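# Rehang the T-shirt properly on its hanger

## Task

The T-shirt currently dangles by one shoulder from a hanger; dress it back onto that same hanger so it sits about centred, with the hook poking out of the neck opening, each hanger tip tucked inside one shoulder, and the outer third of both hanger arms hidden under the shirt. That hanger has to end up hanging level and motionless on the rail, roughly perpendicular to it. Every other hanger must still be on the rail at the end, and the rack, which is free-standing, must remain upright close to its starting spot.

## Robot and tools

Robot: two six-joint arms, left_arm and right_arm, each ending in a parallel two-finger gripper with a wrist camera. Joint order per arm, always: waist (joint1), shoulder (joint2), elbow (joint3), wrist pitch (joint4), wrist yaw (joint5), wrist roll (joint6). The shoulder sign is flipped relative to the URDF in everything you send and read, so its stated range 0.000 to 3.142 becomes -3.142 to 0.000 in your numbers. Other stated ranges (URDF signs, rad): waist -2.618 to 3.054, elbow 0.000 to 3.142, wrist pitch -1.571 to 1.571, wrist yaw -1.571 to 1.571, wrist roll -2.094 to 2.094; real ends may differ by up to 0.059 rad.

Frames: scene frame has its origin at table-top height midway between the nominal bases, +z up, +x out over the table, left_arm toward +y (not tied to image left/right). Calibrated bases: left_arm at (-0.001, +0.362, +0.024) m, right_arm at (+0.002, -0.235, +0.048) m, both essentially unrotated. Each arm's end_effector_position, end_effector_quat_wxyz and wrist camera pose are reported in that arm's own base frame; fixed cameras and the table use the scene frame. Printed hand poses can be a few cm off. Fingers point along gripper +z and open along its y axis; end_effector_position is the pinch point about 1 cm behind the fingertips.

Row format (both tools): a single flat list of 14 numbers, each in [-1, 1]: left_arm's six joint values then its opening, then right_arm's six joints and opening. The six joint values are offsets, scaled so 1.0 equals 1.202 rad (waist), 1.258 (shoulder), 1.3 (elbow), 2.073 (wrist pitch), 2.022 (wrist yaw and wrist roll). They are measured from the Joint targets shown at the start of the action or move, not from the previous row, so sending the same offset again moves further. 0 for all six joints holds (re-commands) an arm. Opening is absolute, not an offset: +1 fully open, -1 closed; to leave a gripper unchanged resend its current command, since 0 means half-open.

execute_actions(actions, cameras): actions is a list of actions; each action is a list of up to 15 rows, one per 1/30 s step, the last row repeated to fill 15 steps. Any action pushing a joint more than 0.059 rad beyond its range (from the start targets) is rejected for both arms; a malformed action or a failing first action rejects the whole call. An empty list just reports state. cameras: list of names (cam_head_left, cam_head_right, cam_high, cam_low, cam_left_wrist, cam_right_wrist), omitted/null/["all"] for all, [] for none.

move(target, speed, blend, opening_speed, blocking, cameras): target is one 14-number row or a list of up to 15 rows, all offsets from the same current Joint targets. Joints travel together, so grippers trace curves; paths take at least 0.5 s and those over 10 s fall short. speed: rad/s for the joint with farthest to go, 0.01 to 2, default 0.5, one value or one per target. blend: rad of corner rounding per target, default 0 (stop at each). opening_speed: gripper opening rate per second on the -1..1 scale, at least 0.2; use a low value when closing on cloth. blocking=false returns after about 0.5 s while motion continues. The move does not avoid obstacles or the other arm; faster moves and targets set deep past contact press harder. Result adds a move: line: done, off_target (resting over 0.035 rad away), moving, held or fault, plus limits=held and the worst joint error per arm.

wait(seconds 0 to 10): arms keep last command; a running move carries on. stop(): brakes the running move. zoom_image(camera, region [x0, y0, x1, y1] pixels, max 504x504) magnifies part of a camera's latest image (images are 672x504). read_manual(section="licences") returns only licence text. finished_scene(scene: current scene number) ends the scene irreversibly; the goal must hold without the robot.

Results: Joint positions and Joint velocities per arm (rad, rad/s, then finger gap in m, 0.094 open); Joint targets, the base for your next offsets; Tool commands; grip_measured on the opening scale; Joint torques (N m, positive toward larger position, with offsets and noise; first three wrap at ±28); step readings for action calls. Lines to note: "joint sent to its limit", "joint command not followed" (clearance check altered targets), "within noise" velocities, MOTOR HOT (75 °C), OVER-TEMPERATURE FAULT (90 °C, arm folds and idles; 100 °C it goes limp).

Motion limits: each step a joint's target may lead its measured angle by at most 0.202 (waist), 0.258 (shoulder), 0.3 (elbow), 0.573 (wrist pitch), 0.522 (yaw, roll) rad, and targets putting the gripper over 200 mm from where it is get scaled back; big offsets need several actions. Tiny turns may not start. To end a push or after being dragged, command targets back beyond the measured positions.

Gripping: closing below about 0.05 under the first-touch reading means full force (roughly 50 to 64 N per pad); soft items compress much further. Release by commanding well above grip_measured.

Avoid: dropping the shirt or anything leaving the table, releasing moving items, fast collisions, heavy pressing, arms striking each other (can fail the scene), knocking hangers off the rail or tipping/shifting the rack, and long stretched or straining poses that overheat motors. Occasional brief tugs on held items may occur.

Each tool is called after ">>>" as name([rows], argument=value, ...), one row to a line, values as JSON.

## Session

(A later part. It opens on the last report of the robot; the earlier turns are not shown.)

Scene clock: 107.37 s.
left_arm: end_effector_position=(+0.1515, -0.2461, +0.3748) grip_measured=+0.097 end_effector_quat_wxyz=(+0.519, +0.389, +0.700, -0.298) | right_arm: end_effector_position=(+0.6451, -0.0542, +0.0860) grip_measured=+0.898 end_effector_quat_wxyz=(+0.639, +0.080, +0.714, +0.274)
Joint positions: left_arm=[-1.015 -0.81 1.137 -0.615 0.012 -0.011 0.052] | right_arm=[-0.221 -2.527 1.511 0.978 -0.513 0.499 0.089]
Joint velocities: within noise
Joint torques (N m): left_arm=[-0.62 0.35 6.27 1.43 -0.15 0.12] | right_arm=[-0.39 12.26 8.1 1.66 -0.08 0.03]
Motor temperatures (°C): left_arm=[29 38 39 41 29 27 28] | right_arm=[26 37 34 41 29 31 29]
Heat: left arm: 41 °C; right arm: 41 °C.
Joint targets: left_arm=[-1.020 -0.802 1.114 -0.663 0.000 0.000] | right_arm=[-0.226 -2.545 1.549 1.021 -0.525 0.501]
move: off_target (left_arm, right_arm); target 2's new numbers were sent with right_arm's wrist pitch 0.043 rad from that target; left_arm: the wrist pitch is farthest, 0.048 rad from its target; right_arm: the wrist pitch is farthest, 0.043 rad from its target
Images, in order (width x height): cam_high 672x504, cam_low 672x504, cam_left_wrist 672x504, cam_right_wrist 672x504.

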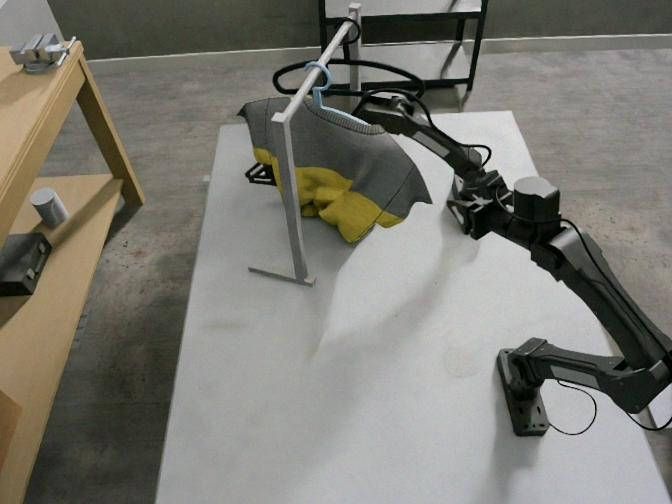

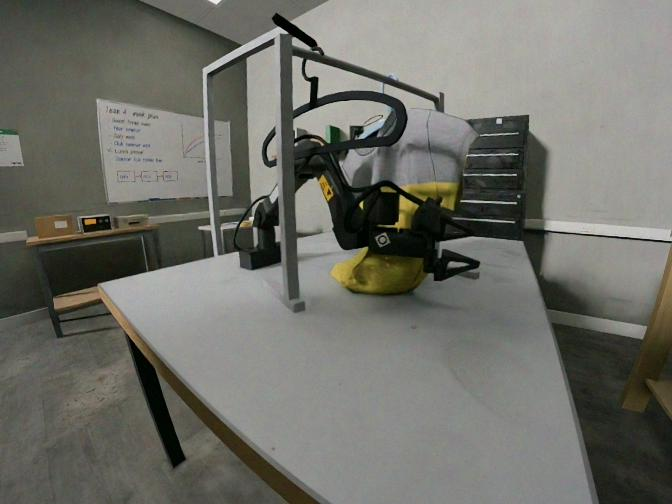

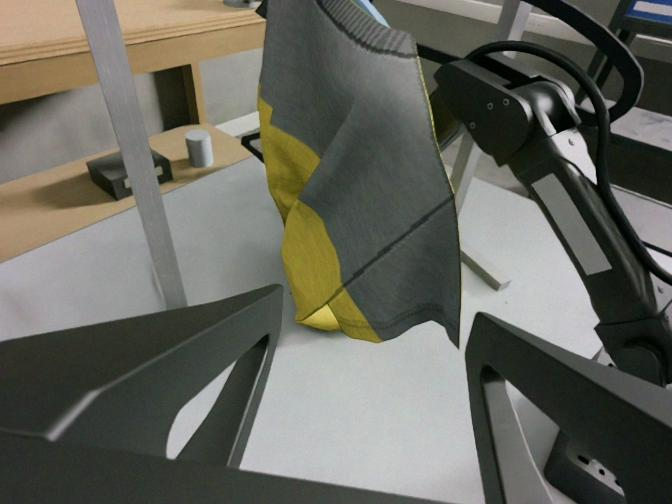

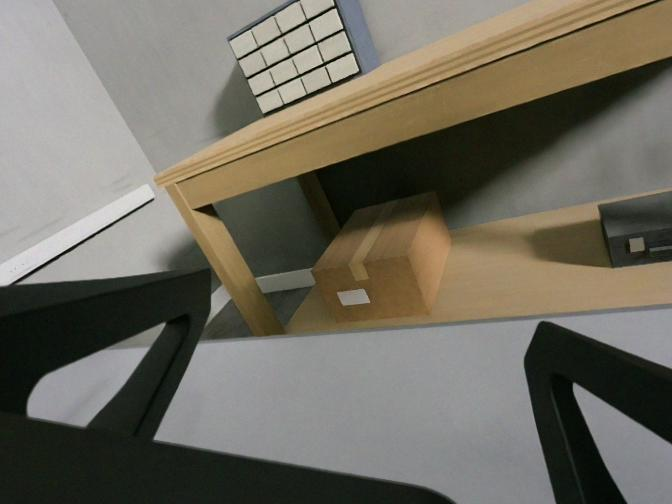

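>>> move(target=[0,0,0,0,0,0,0.1,0,0.2114,0.045,-0.125,0,0,0.9], speed=0.5, cameras=["cam_low","cam_high","cam_right_wrist","cam_left_wrist"])

>>> zoom_image(camera="cam_low", region=[320, 60, 500, 310])

>>> zoom_image(camera="cam_high", region=[220, 40, 440, 260])

Scene clock: 109.23 s.
left_arm: end_effector_position=(+0.1515, -0.2461, +0.3748) grip_measured=+0.097 end_effector_quat_wxyz=(+0.519, +0.389, +0.700, -0.298) | right_arm: end_effector_position=(+0.6491, -0.0534, +0.2116) grip_measured=+0.898 end_effector_quat_wxyz=(+0.673, +0.056, +0.686, +0.273)
Joint positions: left_arm=[-1.015 -0.81 1.137 -0.615 0.012 -0.011 0.052] | right_arm=[-0.221 -2.306 1.585 0.783 -0.524 0.499 0.089]
Joint velocities: within noise
Joint torques (N m): left_arm=[-0.42 0.5 6.28 1.49 -0.03 0.11] | right_arm=[-0.39 15.72 7.69 1.06 -0.03 0.03]
Motor temperatures (°C): left_arm=[29 38 39 41 29 27 28] | right_arm=[26 37 34 41 29 31 29]
Heat: left arm: 41 °C; right arm: 41 °C.
Joint targets: left_arm=[-1.020 -0.802 1.114 -0.663 0.000 0.000] | right_arm=[-0.226 -2.279 1.608 0.761 -0.525 0.501]
move: off_target (left_arm); left_arm: the wrist pitch is farthest, 0.048 rad from its target
Images, in order (width x height): cam_high 672x504, cam_low 672x504, cam_left_wrist 672x504, cam_right_wrist 672x504.

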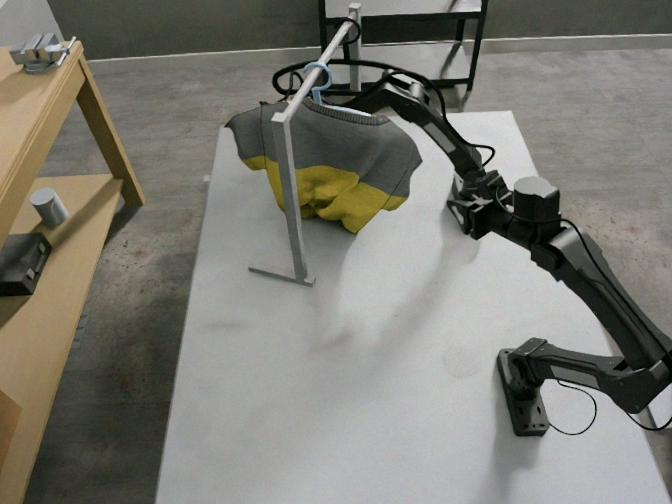

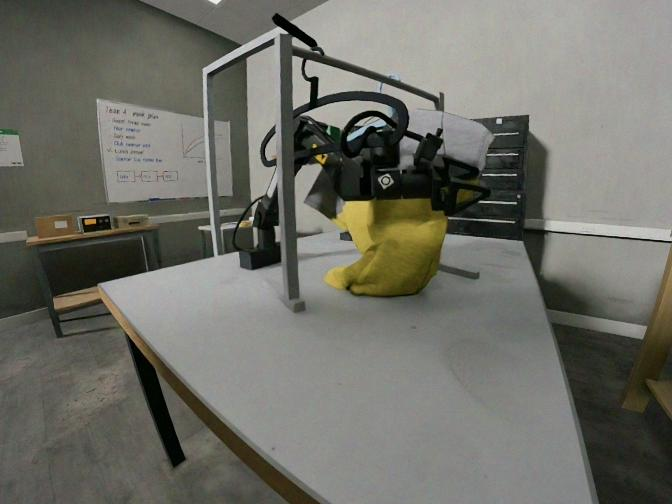

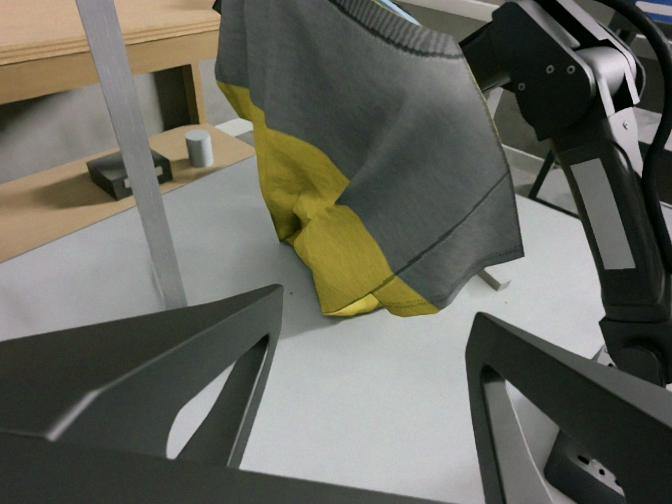

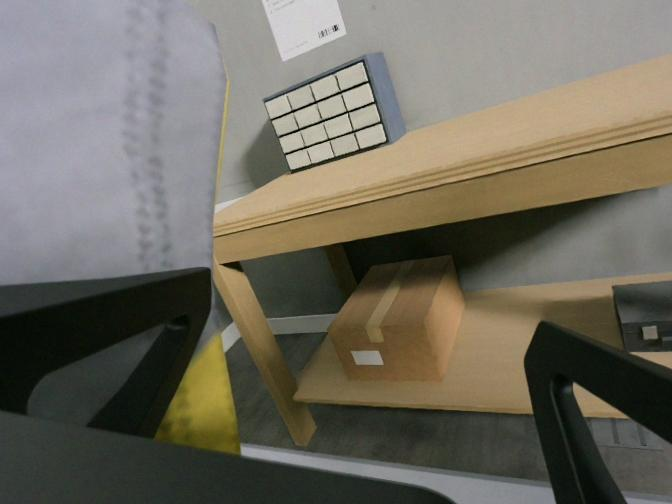

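Scaled by 2.016 from the camera's 672x504 image, which has a finer 960x720 frame.

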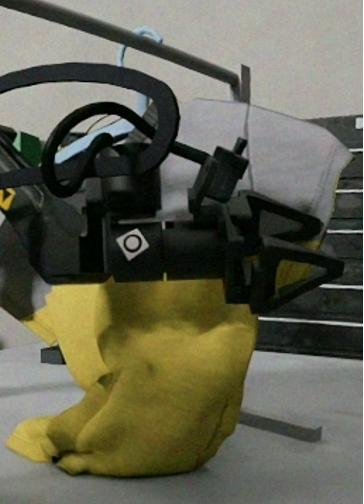

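Scaled by 2.291 from the camera's 672x504 image, which has a finer 960x720 frame.

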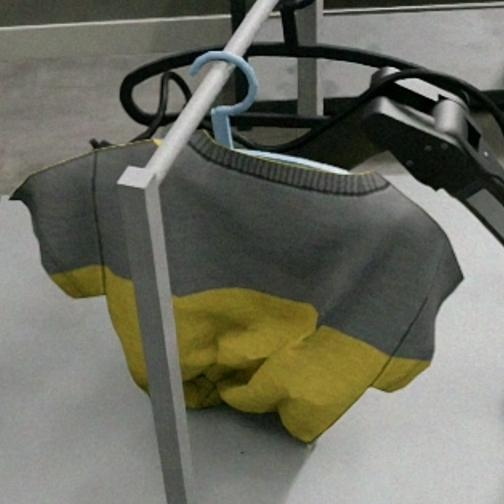

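>>> move([
  [0,0,0,0,0,0,0.1,0,-0.2114,-0.045,0.125,0,0,0.2],
  [0,0,0,0,0,0,0.1,-0.0616,0.161,-0.42,0.14,0.111,0.741,0.2],
], speed=0.7, blend=[0.05,0], opening_speed=3)

>>> zoom_image(camera="cam_low", region=[320, 60, 500, 310])

>>> zoom_image(camera="cam_high", region=[220, 40, 440, 260])

Scene clock: 114.63 s.
left_arm: end_effector_position=(+0.1515, -0.2461, +0.3748) grip_measured=+0.097 end_effector_quat_wxyz=(+0.519, +0.389, +0.700, -0.298) | right_arm: end_effector_position=(+0.5643, -0.1151, +0.1509) grip_measured=+0.202 end_effector_quat_wxyz=(+0.368, +0.608, +0.389, +0.586)
Joint positions: left_arm=[-1.015 -0.81 1.137 -0.615 0.012 -0.011 0.052] | right_arm=[-0.295 -2.123 1.077 1.004 -0.303 1.999 0.056]
Joint velocities: within noise
Joint torques (N m): left_arm=[-0.66 0.24 6.23 1.49 -0.09 0.05] | right_arm=[-0.39 15.17 4.21 1.75 0.08 0.03]
Motor temperatures (°C): left_arm=[29 37 39 41 29 27 28] | right_arm=[26 38 34 42 29 31 28]
Heat: left arm: 41 °C; right arm: 42 °C.
Joint targets: left_arm=[-1.020 -0.802 1.114 -0.663 0.000 0.000] | right_arm=[-0.300 -2.077 1.062 1.052 -0.301 1.999]
move: off_target (left_arm, right_arm); left_arm: the wrist pitch is farthest, 0.048 rad from its target; right_arm: the shoulder is farthest, 0.047 rad from its target

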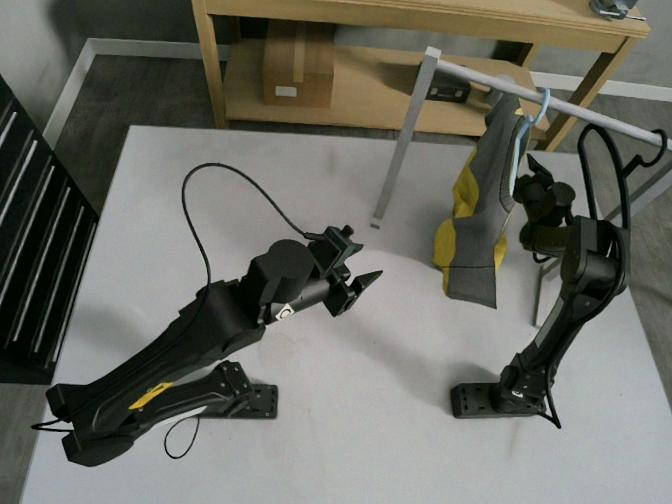

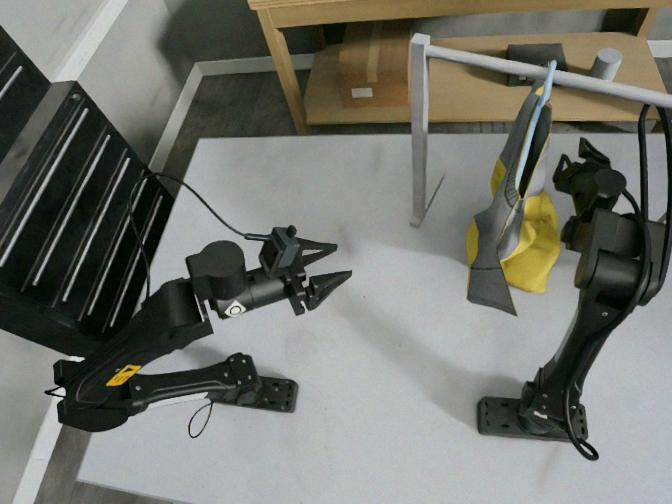

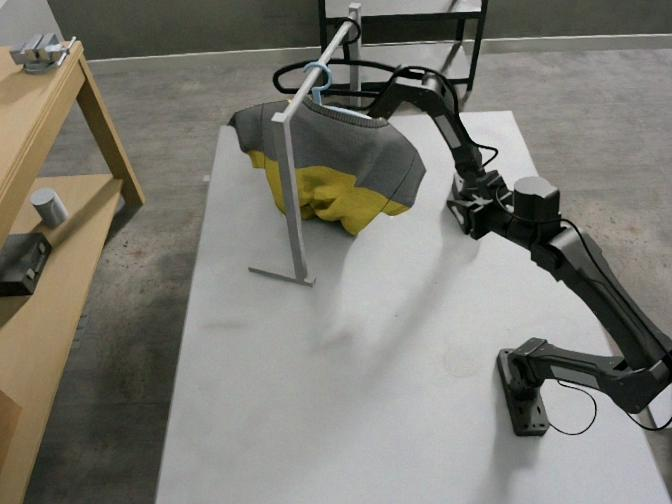

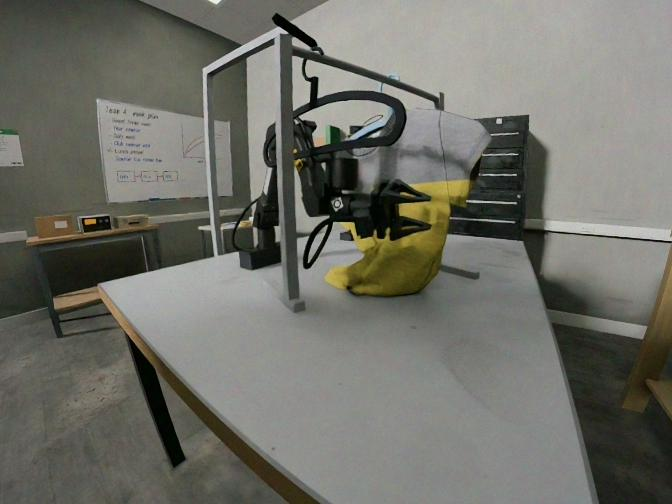

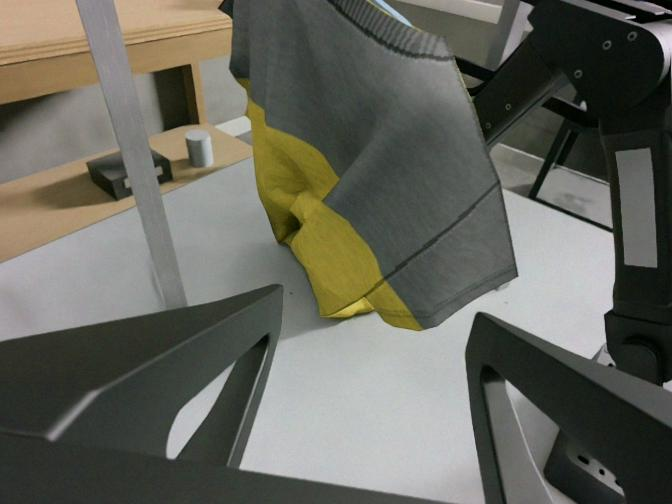

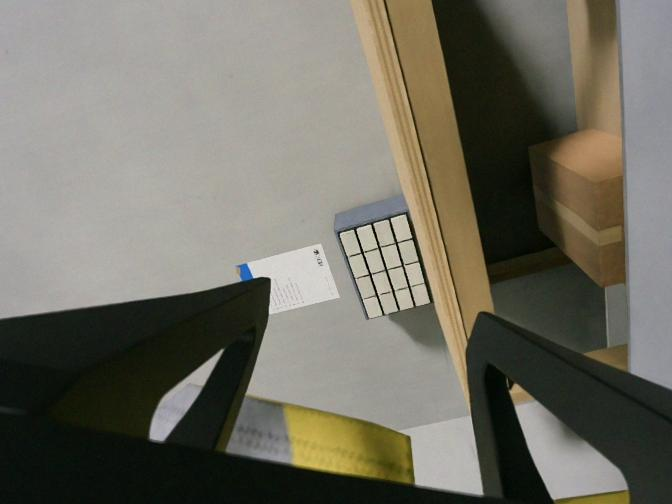

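Scaled by 2.016 from the camera's 672x504 image, which has a finer 960x720 frame.

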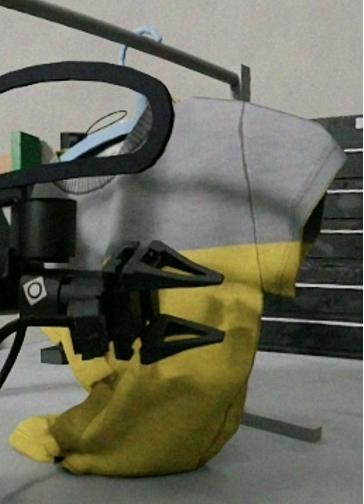

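Scaled by 2.291 from the camera's 672x504 image, which has a finer 960x720 frame.

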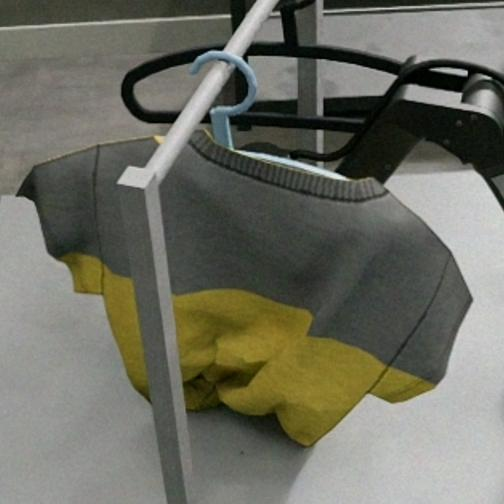

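>>> move([
  [0,0,0,0,0,0,0.1,0.008,-0.209,0.449,-0.1216,-0.242,0,0.9],
], speed=0.6, opening_speed=1, cameras=["cam_low","cam_high","cam_right_wrist","cam_head_left"])

>>> zoom_image(camera="cam_low", region=[320, 60, 500, 310])

Scene clock: 118.57 s.
left_arm: end_effector_position=(+0.1515, -0.2461, +0.3748) grip_measured=+0.097 end_effector_quat_wxyz=(+0.519, +0.389, +0.700, -0.298) | right_arm: end_effector_position=(+0.6295, -0.0584, +0.2173) grip_measured=+0.898 end_effector_quat_wxyz=(+0.258, +0.447, +0.514, +0.685)
Joint positions: left_arm=[-1.015 -0.81 1.137 -0.615 0.012 -0.011 0.052] | right_arm=[-0.295 -2.319 1.606 0.817 -0.788 2 0.089]
Joint velocities: within noise
Joint torques (N m): left_arm=[-0.66 0.42 6.28 1.48 -0.07 0.12] | right_arm=[0.36 11.56 8.88 1 0.01 0]
Motor temperatures (°C): left_arm=[29 37 39 41 29 27 28] | right_arm=[26 38 34 42 29 31 28]
Heat: left arm: 41 °C; right arm: 42 °C.
Joint targets: left_arm=[-1.020 -0.802 1.114 -0.663 0.000 0.000] | right_arm=[-0.290 -2.340 1.645 0.800 -0.790 1.999]
move: off_target (left_arm, right_arm); left_arm: the wrist pitch is farthest, 0.048 rad from its target; right_arm: the elbow is farthest, 0.040 rad from its target
Images, in order (width x height): cam_head_left 672x504, cam_high 672x504, cam_low 672x504, cam_right_wrist 672x504.

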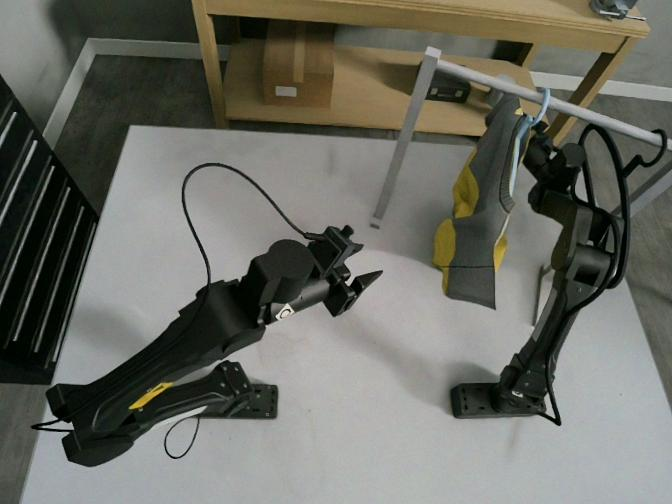

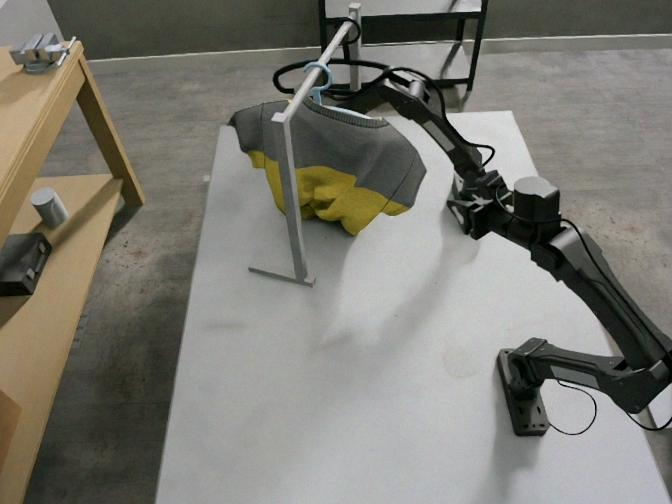

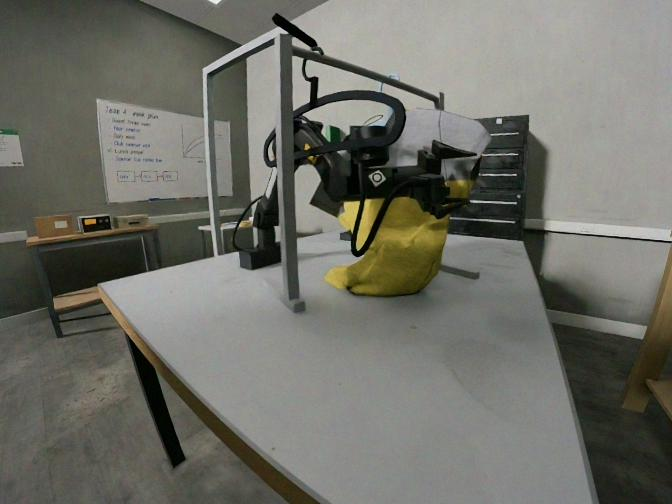

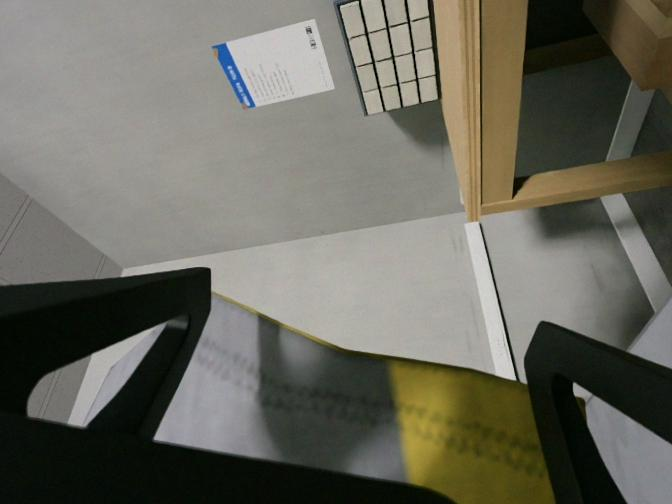

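Scaled by 2.016 from the camera's 672x504 image, which has a finer 960x720 frame.

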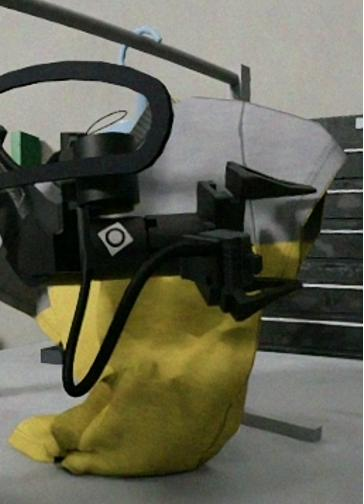

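>>> move(target=[0,0,0,0,0,0,0.1,0,-0.2385,0.0423,0.3594,0.0198,0.025,0.9], speed=0.6, cameras=["cam_low","cam_right_wrist","cam_head_left"])

>>> zoom_image(camera="cam_low", region=[320, 60, 500, 310])

Scene clock: 122.27 s.
left_arm: end_effector_position=(+0.1515, -0.2461, +0.3748) grip_measured=+0.097 end_effector_quat_wxyz=(+0.519, +0.389, +0.700, -0.298) | right_arm: end_effector_position=(+0.6193, -0.0578, +0.1826) grip_measured=+0.898 end_effector_quat_wxyz=(+0.372, +0.297, +0.479, +0.738)
Joint positions: left_arm=[-1.015 -0.81 1.137 -0.615 0.012 -0.011 0.052] | right_arm=[-0.295 -2.626 1.661 1.499 -0.769 2.049 0.089]
Joint velocities: within noise
Joint torques (N m): left_arm=[-0.59 0.35 6.22 1.48 -0.07 0.11] | right_arm=[0.35 12.85 7.98 1.27 0.34 0.01]
Motor temperatures (°C): left_arm=[29 37 39 41 29 27 28] | right_arm=[26 38 34 42 29 31 28]
Heat: left arm: 41 °C; right arm: 42 °C.
Joint targets: left_arm=[-1.020 -0.802 1.114 -0.663 0.000 0.000] | right_arm=[-0.290 -2.640 1.700 1.545 -0.750 2.050]
move: off_target (left_arm, right_arm); left_arm: the wrist pitch is farthest, 0.048 rad from its target; right_arm: the wrist pitch is farthest, 0.046 rad from its target
Images, in order (width x height): cam_head_left 672x504, cam_low 672x504, cam_right_wrist 672x504.

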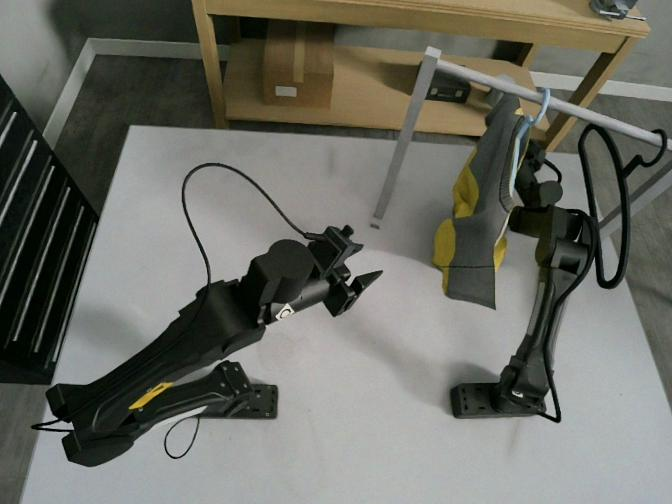

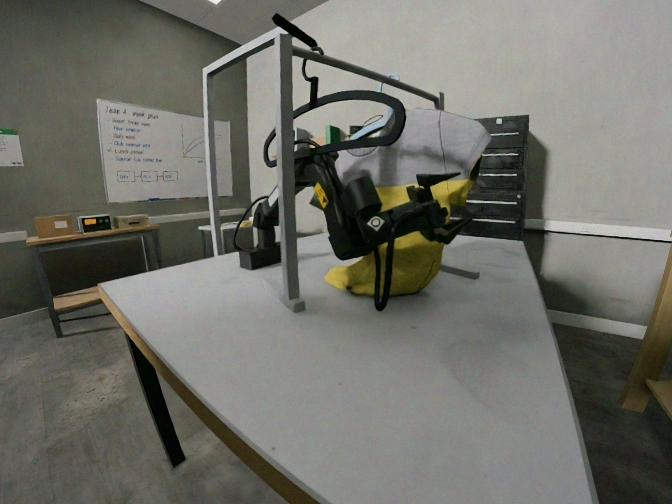

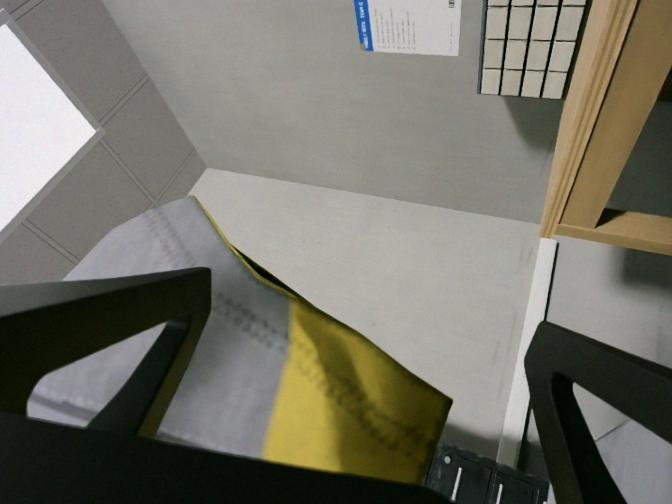

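Scaled by 2.016 from the camera's 672x504 image, which has a finer 960x720 frame.

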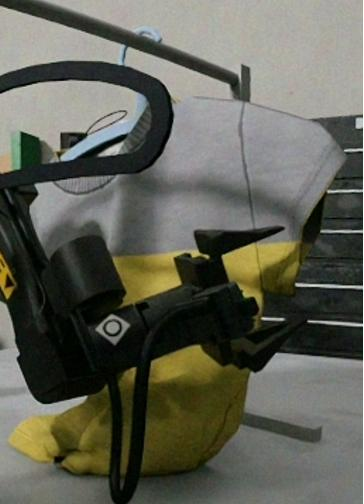

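>>> move(target=[0,0,0,0,0,0,0.1,0.0458,-0.02,0.069,-0.03,-0.1236,0,0.9], speed=0.35, cameras=["cam_low","cam_right_wrist","cam_high"])

>>> zoom_image(camera="cam_low", region=[320, 60, 500, 310])

Scene clock: 124.53 s.
left_arm: end_effector_position=(+0.1515, -0.2461, +0.3748) grip_measured=+0.097 end_effector_quat_wxyz=(+0.519, +0.389, +0.700, -0.298) | right_arm: end_effector_position=(+0.6092, +0.0074, +0.1860) grip_measured=+0.898 end_effector_quat_wxyz=(+0.304, +0.196, +0.555, +0.749)
Joint positions: left_arm=[-1.015 -0.81 1.137 -0.615 0.012 -0.011 0.052] | right_arm=[-0.238 -2.645 1.754 1.493 -1 2.049 0.089]
Joint velocities: within noise
Joint torques (N m): left_arm=[-0.38 0.29 6.49 1.52 -0.13 0.12] | right_arm=[0.18 12.51 7.8 0.65 0.21 0]
Motor temperatures (°C): left_arm=[29 37 38 41 29 27 28] | right_arm=[26 39 35 41 29 31 28]
Heat: left arm: 41 °C; right arm: 41 °C.
Joint targets: left_arm=[-1.020 -0.802 1.114 -0.663 0.000 0.000] | right_arm=[-0.235 -2.665 1.790 1.482 -1.000 2.050]
move: off_target (left_arm, right_arm); left_arm: the wrist pitch is farthest, 0.048 rad from its target; right_arm: the elbow is farthest, 0.036 rad from its target
Images, in order (width x height): cam_high 672x504, cam_low 672x504, cam_right_wrist 672x504.

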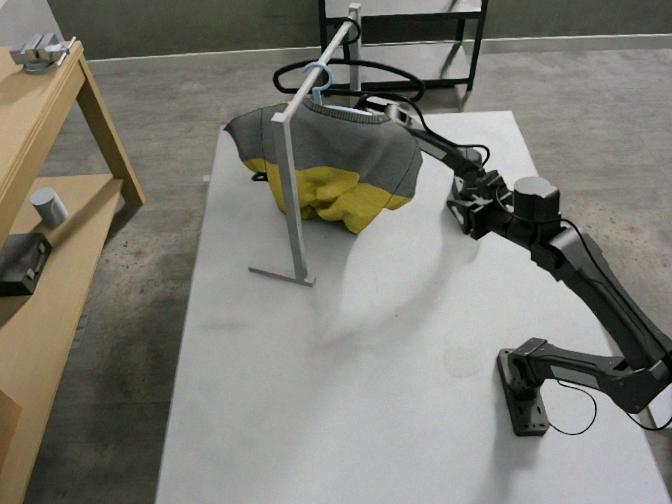

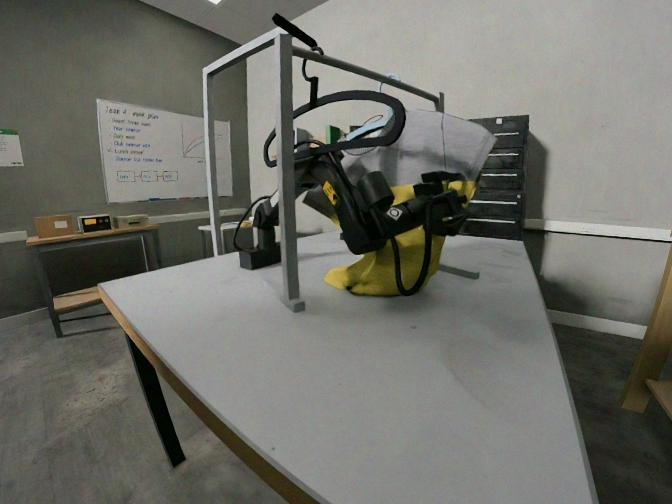

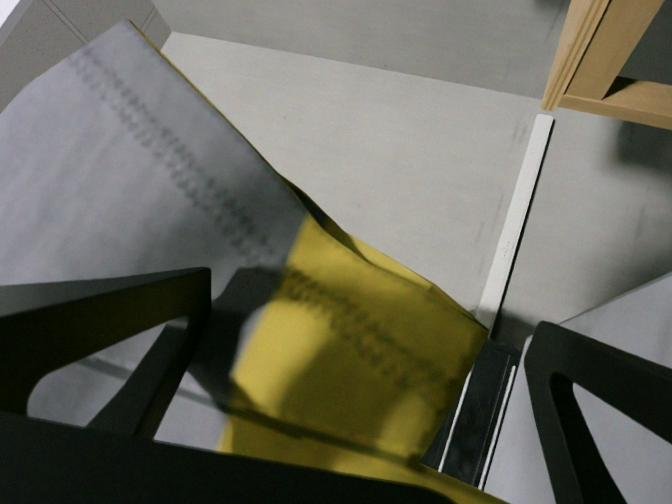

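Scaled by 2.016 from the camera's 672x504 image, which has a finer 960x720 frame.

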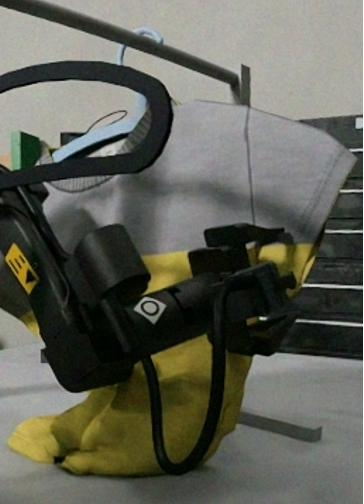

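>>> move([
  [0,0,0,0,0,0,0.1,0.014,0,0,0,0,0,0.9],
  [0,0,0,0,0,0,0.1,0.014,0,0,0,0,0,-1],
], speed=0.3, opening_speed=2, cameras=["cam_low","cam_right_wrist","cam_head_left","cam_high"])

>>> zoom_image(camera="cam_low", region=[320, 60, 500, 310])

Scene clock: 127.10 s.
left_arm: end_effector_position=(+0.1515, -0.2461, +0.3748) grip_measured=+0.097 end_effector_quat_wxyz=(+0.519, +0.389, +0.700, -0.298) | right_arm: end_effector_position=(+0.6092, +0.0160, +0.1858) grip_measured=-0.990 end_effector_quat_wxyz=(+0.298, +0.193, +0.557, +0.751)
Joint positions: left_arm=[-1.015 -0.81 1.137 -0.615 0.012 -0.011 0.052] | right_arm=[-0.224 -2.645 1.754 1.492 -1 2.049 0]
Joint velocities: within noise
Joint torques (N m): left_arm=[-0.4 0.14 6.41 1.48 -0.09 0.11] | right_arm=[0.4 12.51 7.8 0.66 0.21 0.01]
Motor temperatures (°C): left_arm=[29 37 38 41 29 27 28] | right_arm=[26 39 35 41 29 31 28]
Heat: left arm: 41 °C; right arm: 41 °C.
Joint targets: left_arm=[-1.020 -0.802 1.114 -0.663 0.000 0.000] | right_arm=[-0.218 -2.665 1.790 1.482 -1.000 2.050]
move: off_target (left_arm, right_arm); target 2's new numbers were sent with right_arm's elbow 0.036 rad from that target; left_arm: the wrist pitch is farthest, 0.048 rad from its target; right_arm: the elbow is farthest, 0.036 rad from its target
Images, in order (width x height): cam_head_left 672x504, cam_high 672x504, cam_low 672x504, cam_right_wrist 672x504.

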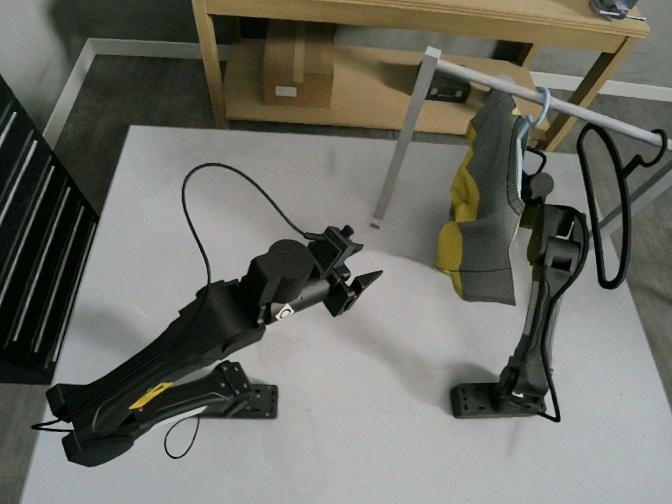

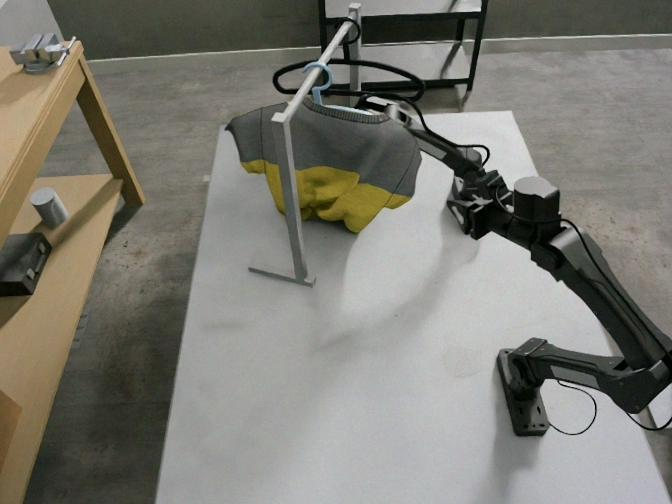

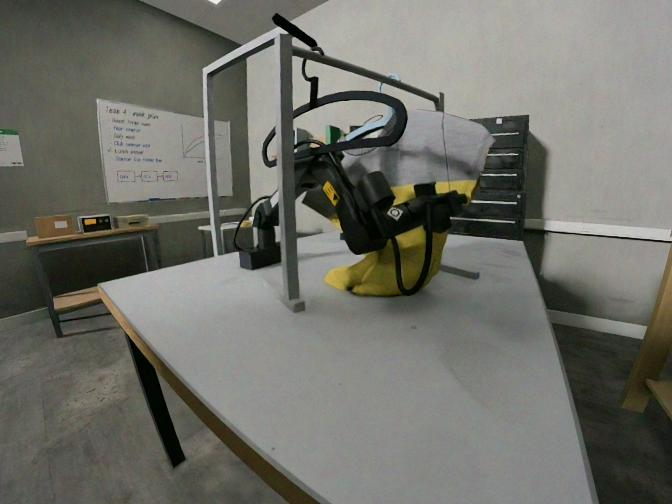

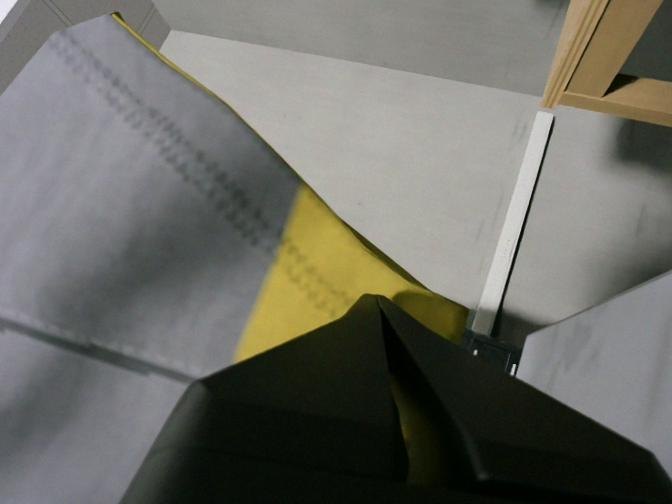

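Scaled by 2.016 from the camera's 672x504 image, which has a finer 960x720 frame.

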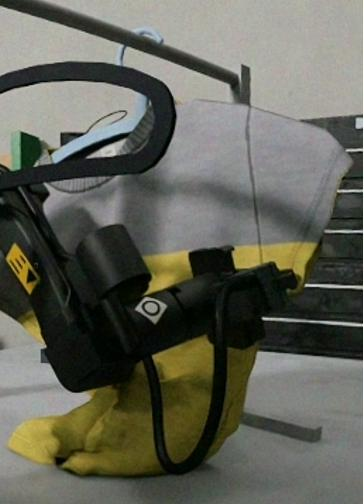

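>>> move([
  [0,0,0,0,0,0,0.1,0,0,0,0,0,0,0.9],
  [0,0,0,0,0,0,0.1,0.04,0.003,-0.031,-0.0106,0,0,0.9],
], speed=0.3, opening_speed=3, cameras=["cam_low","cam_right_wrist","cam_head_left","cam_high"])

>>> zoom_image(camera="cam_low", region=[320, 60, 500, 310])

Scene clock: 129.73 s.
left_arm: end_effector_position=(+0.1515, -0.2461, +0.3748) grip_measured=+0.097 end_effector_quat_wxyz=(+0.519, +0.389, +0.700, -0.298) | right_arm: end_effector_position=(+0.6090, +0.0502, +0.1829) grip_measured=+0.898 end_effector_quat_wxyz=(+0.270, +0.185, +0.564, +0.758)
Joint positions: left_arm=[-1.015 -0.81 1.137 -0.615 0.012 -0.011 0.052] | right_arm=[-0.168 -2.645 1.754 1.472 -1.001 2.051 0.089]
Joint velocities: within noise
Joint torques (N m): left_arm=[-0.46 -0.02 6.19 1.47 -0.09 0.08] | right_arm=[-0.25 12.86 4.89 0.68 0.21 0]
Motor temperatures (°C): left_arm=[29 37 38 41 29 26 28] | right_arm=[26 39 35 40 29 31 28]
Heat: left arm: 41 °C; right arm: 40 °C.
Joint targets: left_arm=[-1.020 -0.802 1.114 -0.663 0.000 0.000] | right_arm=[-0.170 -2.661 1.750 1.460 -1.000 2.050]
move: off_target (left_arm); left_arm: the wrist pitch is farthest, 0.048 rad from its target
Images, in order (width x height): cam_head_left 672x504, cam_high 672x504, cam_low 672x504, cam_right_wrist 672x504.

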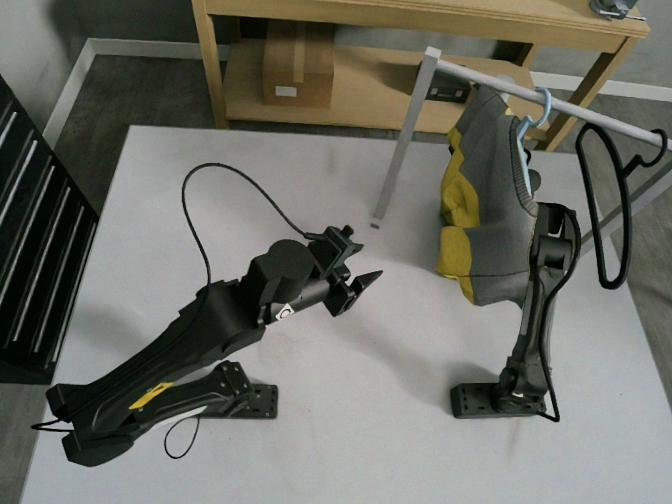

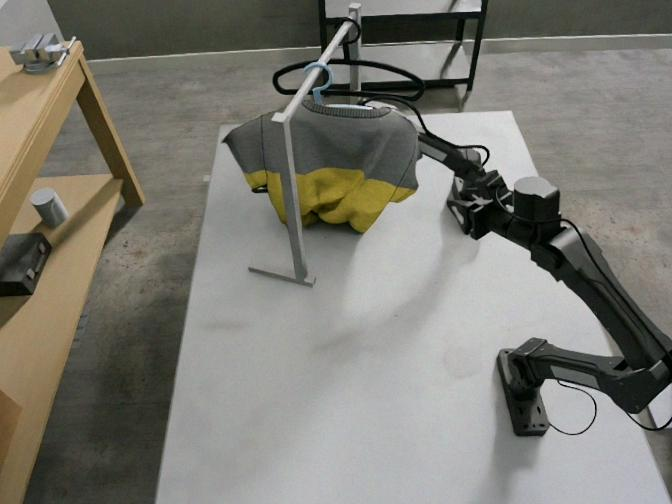

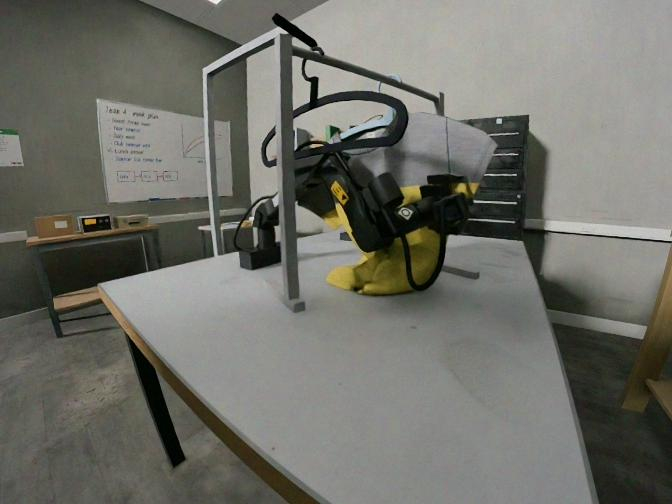

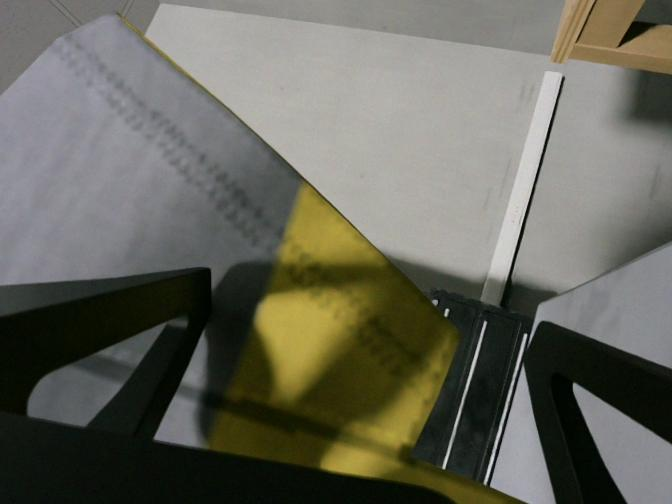

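Scaled by 2.016 from the camera's 672x504 image, which has a finer 960x720 frame.

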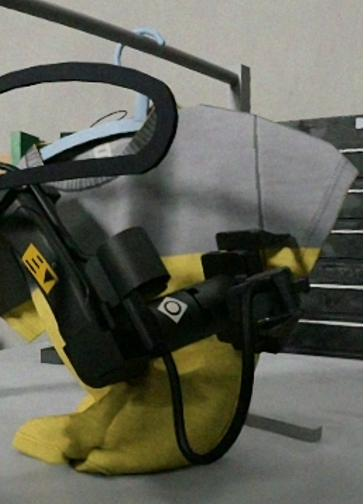

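>>> move([
  [0,0,0,0,0,0,0.1,-0.108,0.464,-0.529,-0.197,0.3457,-0.025,0.9],
  [0,0,0,0,0,0,0.1,-0.0666,0.99,-0.808,-0.535,0.4946,-0.3215,-1],
], speed=0.9, blend=[0.1,0], opening_speed=4, cameras=["cam_low","cam_left_wrist","cam_head_left","cam_high"])

Scene clock: 136.87 s.
left_arm: end_effector_position=(+0.1515, -0.2461, +0.3748) grip_measured=+0.097 end_effector_quat_wxyz=(+0.519, +0.389, +0.700, -0.298) | right_arm: end_effector_position=(+0.4288, -0.1090, +0.1778) grip_measured=-0.990 end_effector_quat_wxyz=(+0.476, +0.606, +0.552, +0.319)
Joint positions: left_arm=[-1.015 -0.81 1.137 -0.615 0.012 -0.011 0.052] | right_arm=[-0.256 -1.44 0.716 0.373 -0.013 1.417 0]
Joint velocities: within noise
Joint torques (N m): left_arm=[-0.42 0.34 6.17 1.5 -0.11 0.11] | right_arm=[0.42 7.73 5.01 1.13 0.09 -0.18]
Motor temperatures (°C): left_arm=[29 36 38 40 29 26 28] | right_arm=[26 39 34 40 29 31 28]
Heat: left arm: 40 °C; right arm: 40 °C.
Joint targets: left_arm=[-1.020 -0.802 1.114 -0.663 0.000 0.000] | right_arm=[-0.251 -1.416 0.700 0.351 0.000 1.400]
move: off_target (left_arm); left_arm: the wrist pitch is farthest, 0.048 rad from its target
Images, in order (width x height): cam_head_left 672x504, cam_high 672x504, cam_low 672x504, cam_left_wrist 672x504.

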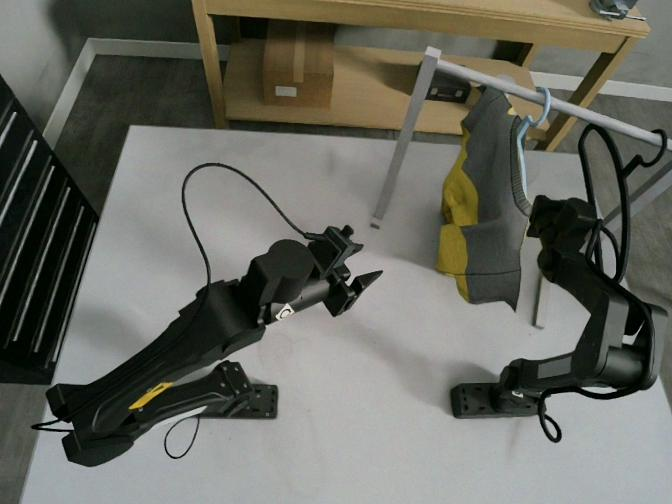

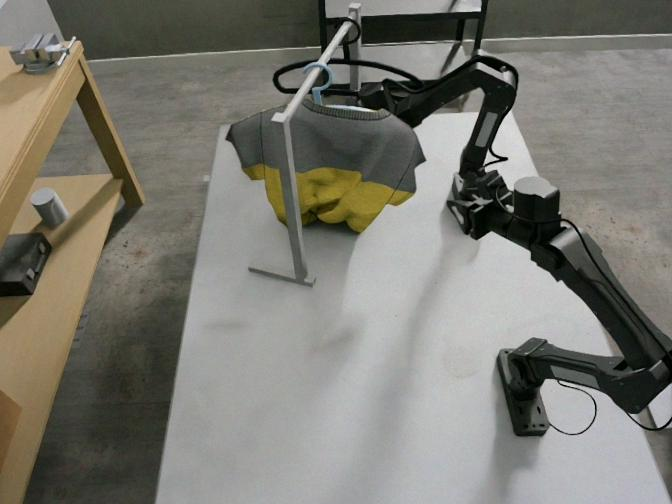

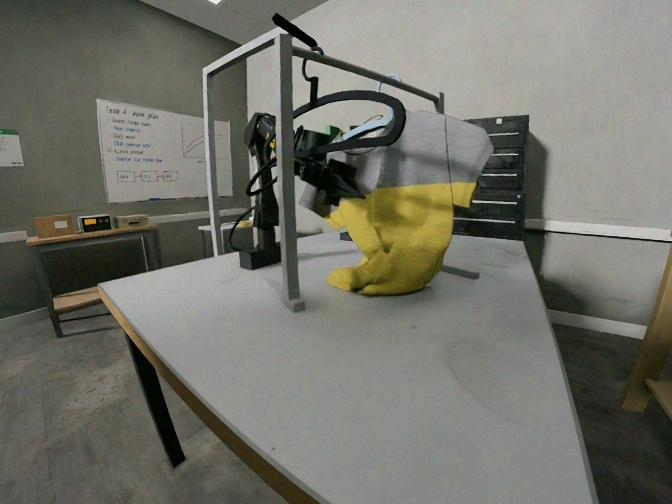

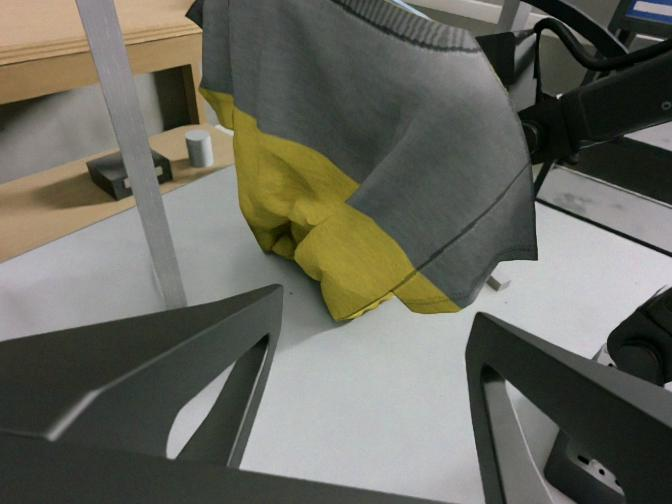

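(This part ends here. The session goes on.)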